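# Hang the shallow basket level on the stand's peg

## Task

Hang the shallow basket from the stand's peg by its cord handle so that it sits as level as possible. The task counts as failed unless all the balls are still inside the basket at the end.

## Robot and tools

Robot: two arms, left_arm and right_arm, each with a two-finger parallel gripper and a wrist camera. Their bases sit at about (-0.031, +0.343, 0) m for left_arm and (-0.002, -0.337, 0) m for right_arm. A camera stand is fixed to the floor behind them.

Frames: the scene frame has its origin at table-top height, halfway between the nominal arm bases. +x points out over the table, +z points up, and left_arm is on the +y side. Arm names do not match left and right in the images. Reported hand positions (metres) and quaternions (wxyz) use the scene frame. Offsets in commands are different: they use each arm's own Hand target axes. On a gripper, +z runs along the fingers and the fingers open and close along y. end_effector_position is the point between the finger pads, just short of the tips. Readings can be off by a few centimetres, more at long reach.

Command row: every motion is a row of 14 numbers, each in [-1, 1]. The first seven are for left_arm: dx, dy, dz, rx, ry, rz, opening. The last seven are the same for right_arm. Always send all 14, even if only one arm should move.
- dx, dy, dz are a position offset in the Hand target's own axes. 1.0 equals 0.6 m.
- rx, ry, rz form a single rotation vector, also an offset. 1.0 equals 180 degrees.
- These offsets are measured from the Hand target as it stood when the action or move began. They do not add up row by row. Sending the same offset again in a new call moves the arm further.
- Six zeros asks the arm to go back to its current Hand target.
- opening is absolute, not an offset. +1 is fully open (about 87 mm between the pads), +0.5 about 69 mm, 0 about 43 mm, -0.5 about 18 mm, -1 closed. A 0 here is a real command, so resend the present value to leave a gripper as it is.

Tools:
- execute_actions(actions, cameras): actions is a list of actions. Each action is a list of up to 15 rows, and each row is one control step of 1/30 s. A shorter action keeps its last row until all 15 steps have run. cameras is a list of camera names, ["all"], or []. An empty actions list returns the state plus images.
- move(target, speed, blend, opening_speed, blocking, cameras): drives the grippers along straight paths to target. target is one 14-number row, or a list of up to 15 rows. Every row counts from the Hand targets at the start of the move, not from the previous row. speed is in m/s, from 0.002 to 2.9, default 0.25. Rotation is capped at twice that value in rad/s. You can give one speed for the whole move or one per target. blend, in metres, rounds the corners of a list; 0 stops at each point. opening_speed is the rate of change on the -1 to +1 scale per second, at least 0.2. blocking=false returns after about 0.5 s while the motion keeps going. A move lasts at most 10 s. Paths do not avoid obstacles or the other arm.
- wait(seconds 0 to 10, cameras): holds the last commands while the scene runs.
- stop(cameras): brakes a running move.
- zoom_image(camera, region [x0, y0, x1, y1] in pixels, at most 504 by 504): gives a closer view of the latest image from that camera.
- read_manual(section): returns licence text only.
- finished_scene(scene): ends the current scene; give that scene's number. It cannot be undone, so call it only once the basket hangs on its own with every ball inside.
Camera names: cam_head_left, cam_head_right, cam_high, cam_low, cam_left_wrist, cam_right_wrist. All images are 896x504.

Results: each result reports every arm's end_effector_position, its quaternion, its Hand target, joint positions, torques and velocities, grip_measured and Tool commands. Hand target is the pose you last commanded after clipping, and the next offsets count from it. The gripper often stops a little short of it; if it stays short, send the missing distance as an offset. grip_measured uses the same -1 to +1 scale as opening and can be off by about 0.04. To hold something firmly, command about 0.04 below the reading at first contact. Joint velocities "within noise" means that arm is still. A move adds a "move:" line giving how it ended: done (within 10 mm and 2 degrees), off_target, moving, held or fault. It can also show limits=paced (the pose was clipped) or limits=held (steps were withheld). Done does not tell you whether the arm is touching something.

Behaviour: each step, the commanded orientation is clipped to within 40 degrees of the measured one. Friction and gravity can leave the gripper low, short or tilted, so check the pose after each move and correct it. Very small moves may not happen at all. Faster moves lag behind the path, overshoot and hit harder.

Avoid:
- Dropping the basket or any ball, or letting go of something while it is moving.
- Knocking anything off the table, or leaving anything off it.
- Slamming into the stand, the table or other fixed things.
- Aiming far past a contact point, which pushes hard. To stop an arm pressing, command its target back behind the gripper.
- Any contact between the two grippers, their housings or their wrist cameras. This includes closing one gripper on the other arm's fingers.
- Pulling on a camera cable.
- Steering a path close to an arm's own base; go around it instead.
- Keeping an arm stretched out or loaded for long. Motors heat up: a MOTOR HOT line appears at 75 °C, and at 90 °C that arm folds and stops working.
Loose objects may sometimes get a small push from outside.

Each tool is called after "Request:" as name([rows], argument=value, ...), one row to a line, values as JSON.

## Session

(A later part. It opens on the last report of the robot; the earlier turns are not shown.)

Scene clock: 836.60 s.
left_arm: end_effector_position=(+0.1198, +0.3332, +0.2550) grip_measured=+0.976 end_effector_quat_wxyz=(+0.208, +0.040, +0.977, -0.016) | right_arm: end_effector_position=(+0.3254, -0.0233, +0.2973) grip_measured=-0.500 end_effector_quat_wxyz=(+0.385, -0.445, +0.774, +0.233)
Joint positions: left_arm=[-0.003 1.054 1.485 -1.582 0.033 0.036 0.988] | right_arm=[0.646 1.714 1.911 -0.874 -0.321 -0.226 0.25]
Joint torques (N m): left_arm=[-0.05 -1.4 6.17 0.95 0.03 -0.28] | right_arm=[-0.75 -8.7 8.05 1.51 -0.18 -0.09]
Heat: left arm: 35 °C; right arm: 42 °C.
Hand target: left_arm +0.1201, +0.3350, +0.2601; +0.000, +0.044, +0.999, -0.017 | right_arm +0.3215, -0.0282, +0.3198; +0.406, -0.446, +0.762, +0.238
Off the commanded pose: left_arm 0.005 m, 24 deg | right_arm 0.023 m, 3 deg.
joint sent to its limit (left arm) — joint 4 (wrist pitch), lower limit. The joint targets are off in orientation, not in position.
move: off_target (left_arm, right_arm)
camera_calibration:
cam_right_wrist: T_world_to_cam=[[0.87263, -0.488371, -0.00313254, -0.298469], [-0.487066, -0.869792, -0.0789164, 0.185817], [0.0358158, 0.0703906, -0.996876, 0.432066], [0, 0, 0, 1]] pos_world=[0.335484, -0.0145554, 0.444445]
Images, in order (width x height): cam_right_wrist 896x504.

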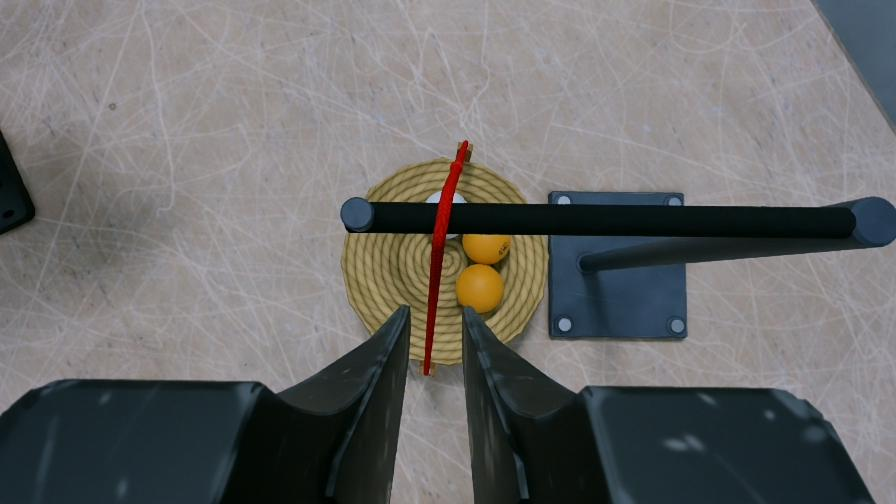

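Request:
move(target=[0,0,0,0,0,0,1.0,0,0,-0.1,0,0,0,-0.5], speed=0.08, cameras=["all"])

Request:
zoom_image(camera="cam_low", region=[438, 228, 488, 256])

Request:
zoom_image(camera="cam_low", region=[430, 160, 520, 255])

Scene clock: 843.30 s.
left_arm: end_effector_position=(+0.1198, +0.3332, +0.2550) grip_measured=+0.976 end_effector_quat_wxyz=(+0.208, +0.040, +0.977, -0.016) | right_arm: end_effector_position=(+0.3023, -0.0669, +0.3356) grip_measured=-0.500 end_effector_quat_wxyz=(+0.388, -0.442, +0.774, +0.235)
Joint positions: left_arm=[-0.003 1.054 1.485 -1.582 0.033 0.036 0.988] | right_arm=[0.577 1.62 1.979 -1.044 -0.376 -0.266 0.25]
Joint torques (N m): left_arm=[-0.03 -1.35 6.13 0.96 0 -0.29] | right_arm=[-0.66 -7.1 7.53 1.51 -0.19 -0.12]
Heat: left arm: 35 °C; right arm: 44 °C.
Hand target: left_arm +0.1201, +0.3350, +0.2601; +0.000, +0.044, +0.999, -0.017 | right_arm +0.2973, -0.0717, +0.3534; +0.406, -0.446, +0.761, +0.238
Off the commanded pose: left_arm 0.005 m, 24 deg | right_arm 0.019 m, 3 deg.
joint sent to its limit (left arm) — joint 4 (wrist pitch), lower limit. The joint targets are off in orientation, not in position.
move: off_target (left_arm, right_arm)
camera_calibration:
cam_left_wrist: T_world_to_cam=[[-0.0890844, -0.995072, 0.0435334, 0.328058], [-0.893906, 0.0991523, 0.43715, -0.0172419], [-0.439313, 0.0000284608, -0.898334, 0.42421], [0, 0, 0, 1]] pos_world=[0.200173, 0.328139, 0.374338]
cam_right_wrist: T_world_to_cam=[[0.871308, -0.490707, -0.00543702, -0.298373], [-0.489278, -0.867809, -0.0866895, 0.143125], [0.0378209, 0.0781934, -0.996221, 0.473848], [0, 0, 0, 1]] pos_world=[0.312082, -0.0592604, 0.482843]

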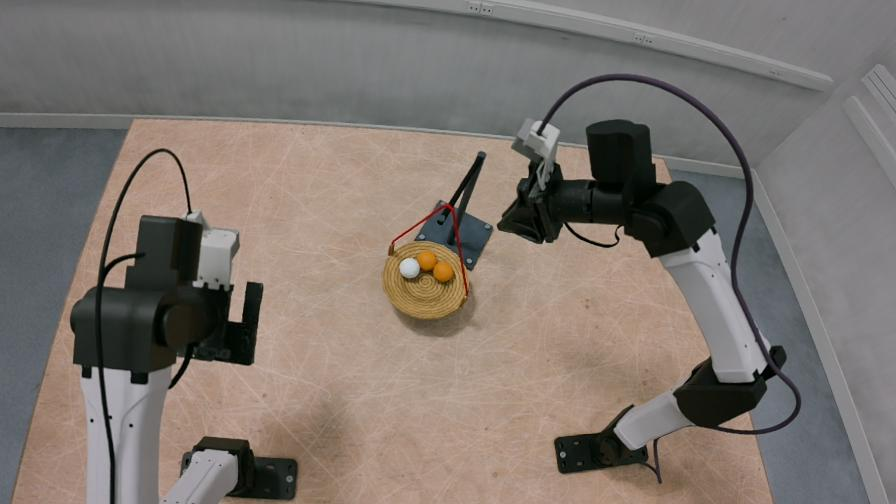

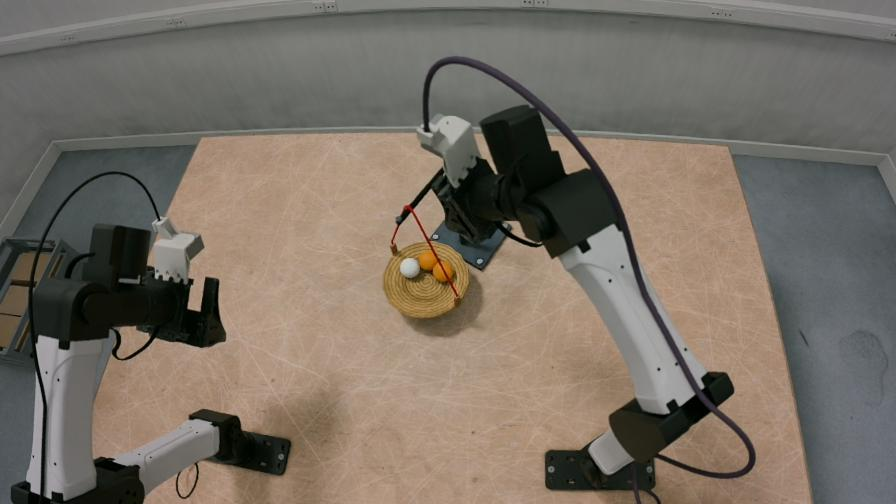

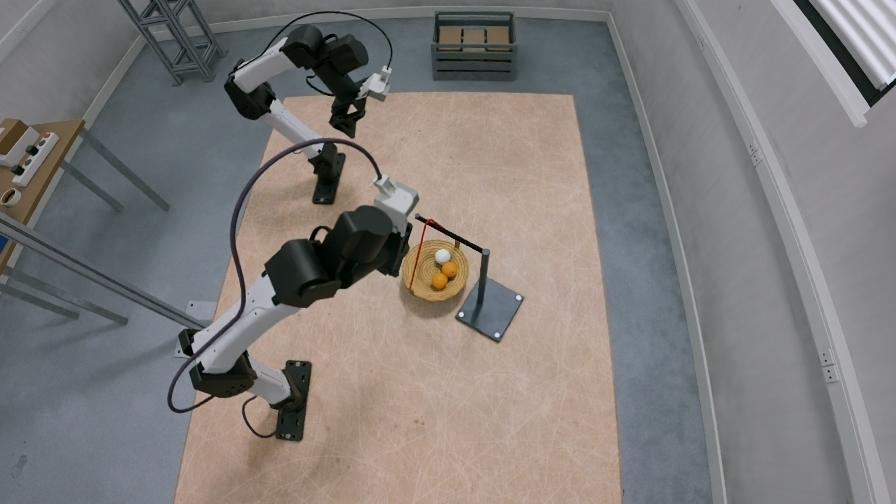

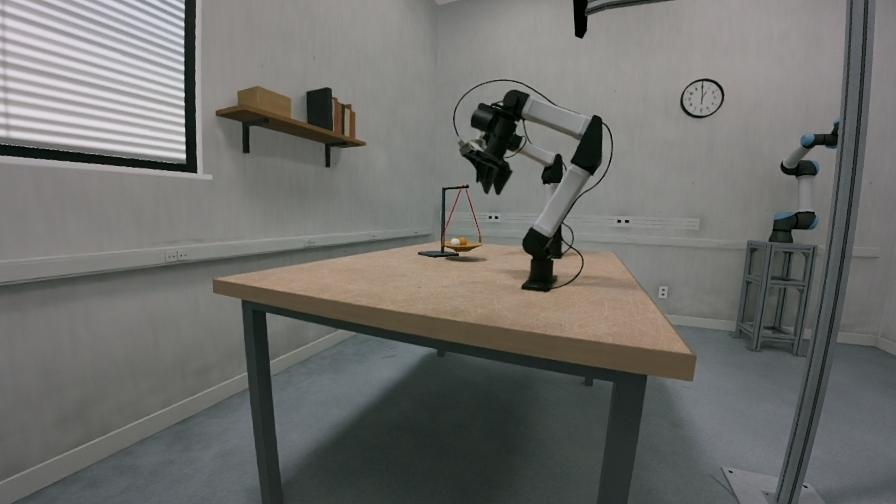

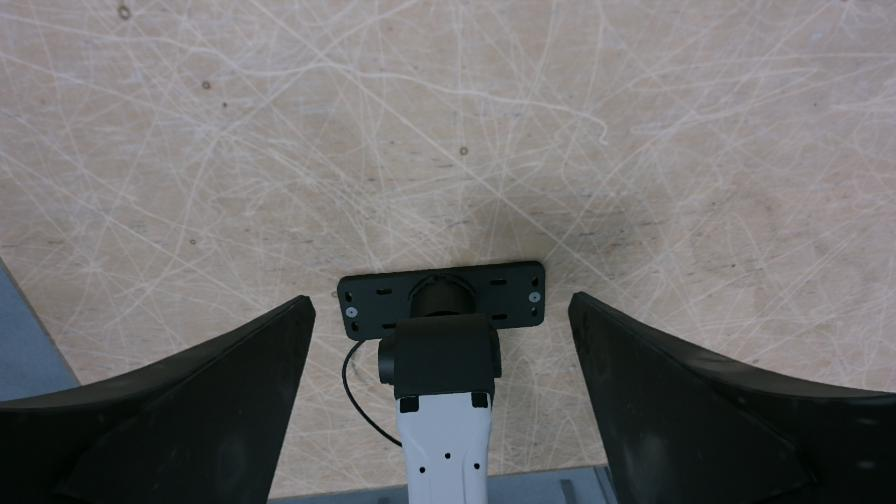

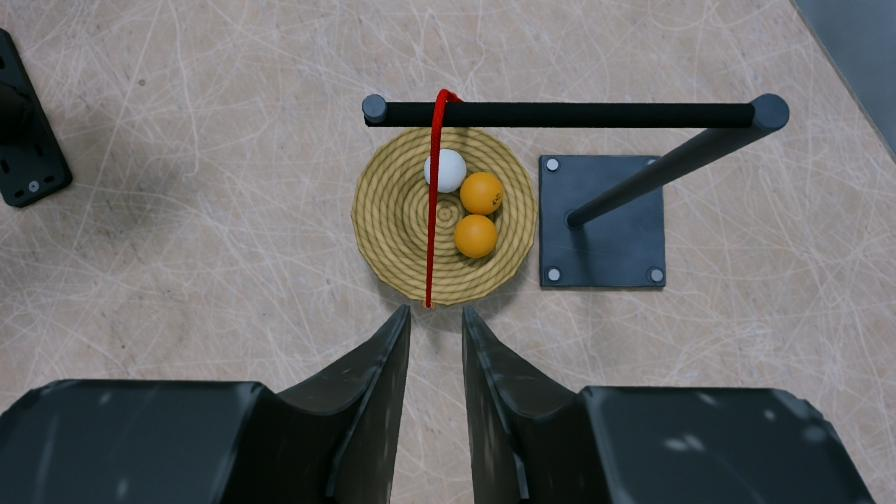

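Scaled by 10.080 from the camera's 896x504 image, which has a finer 1280x720 frame.

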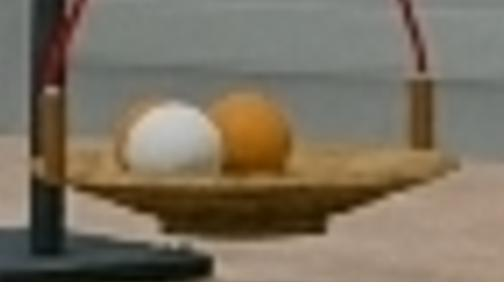

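Scaled by 5.305 from the camera's 896x504 image, which has a finer 1280x720 frame.

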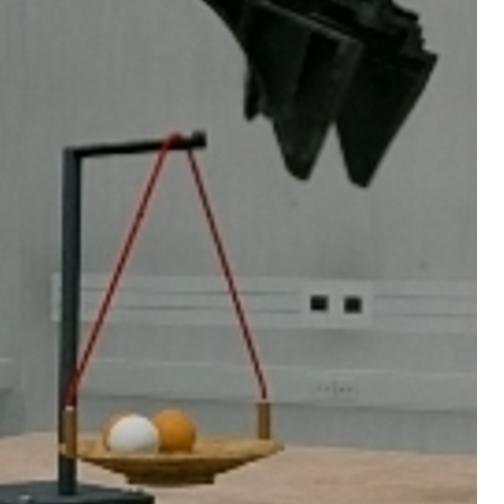

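Request:
finished_scene(scene=3)

The scene is finished: the task was done.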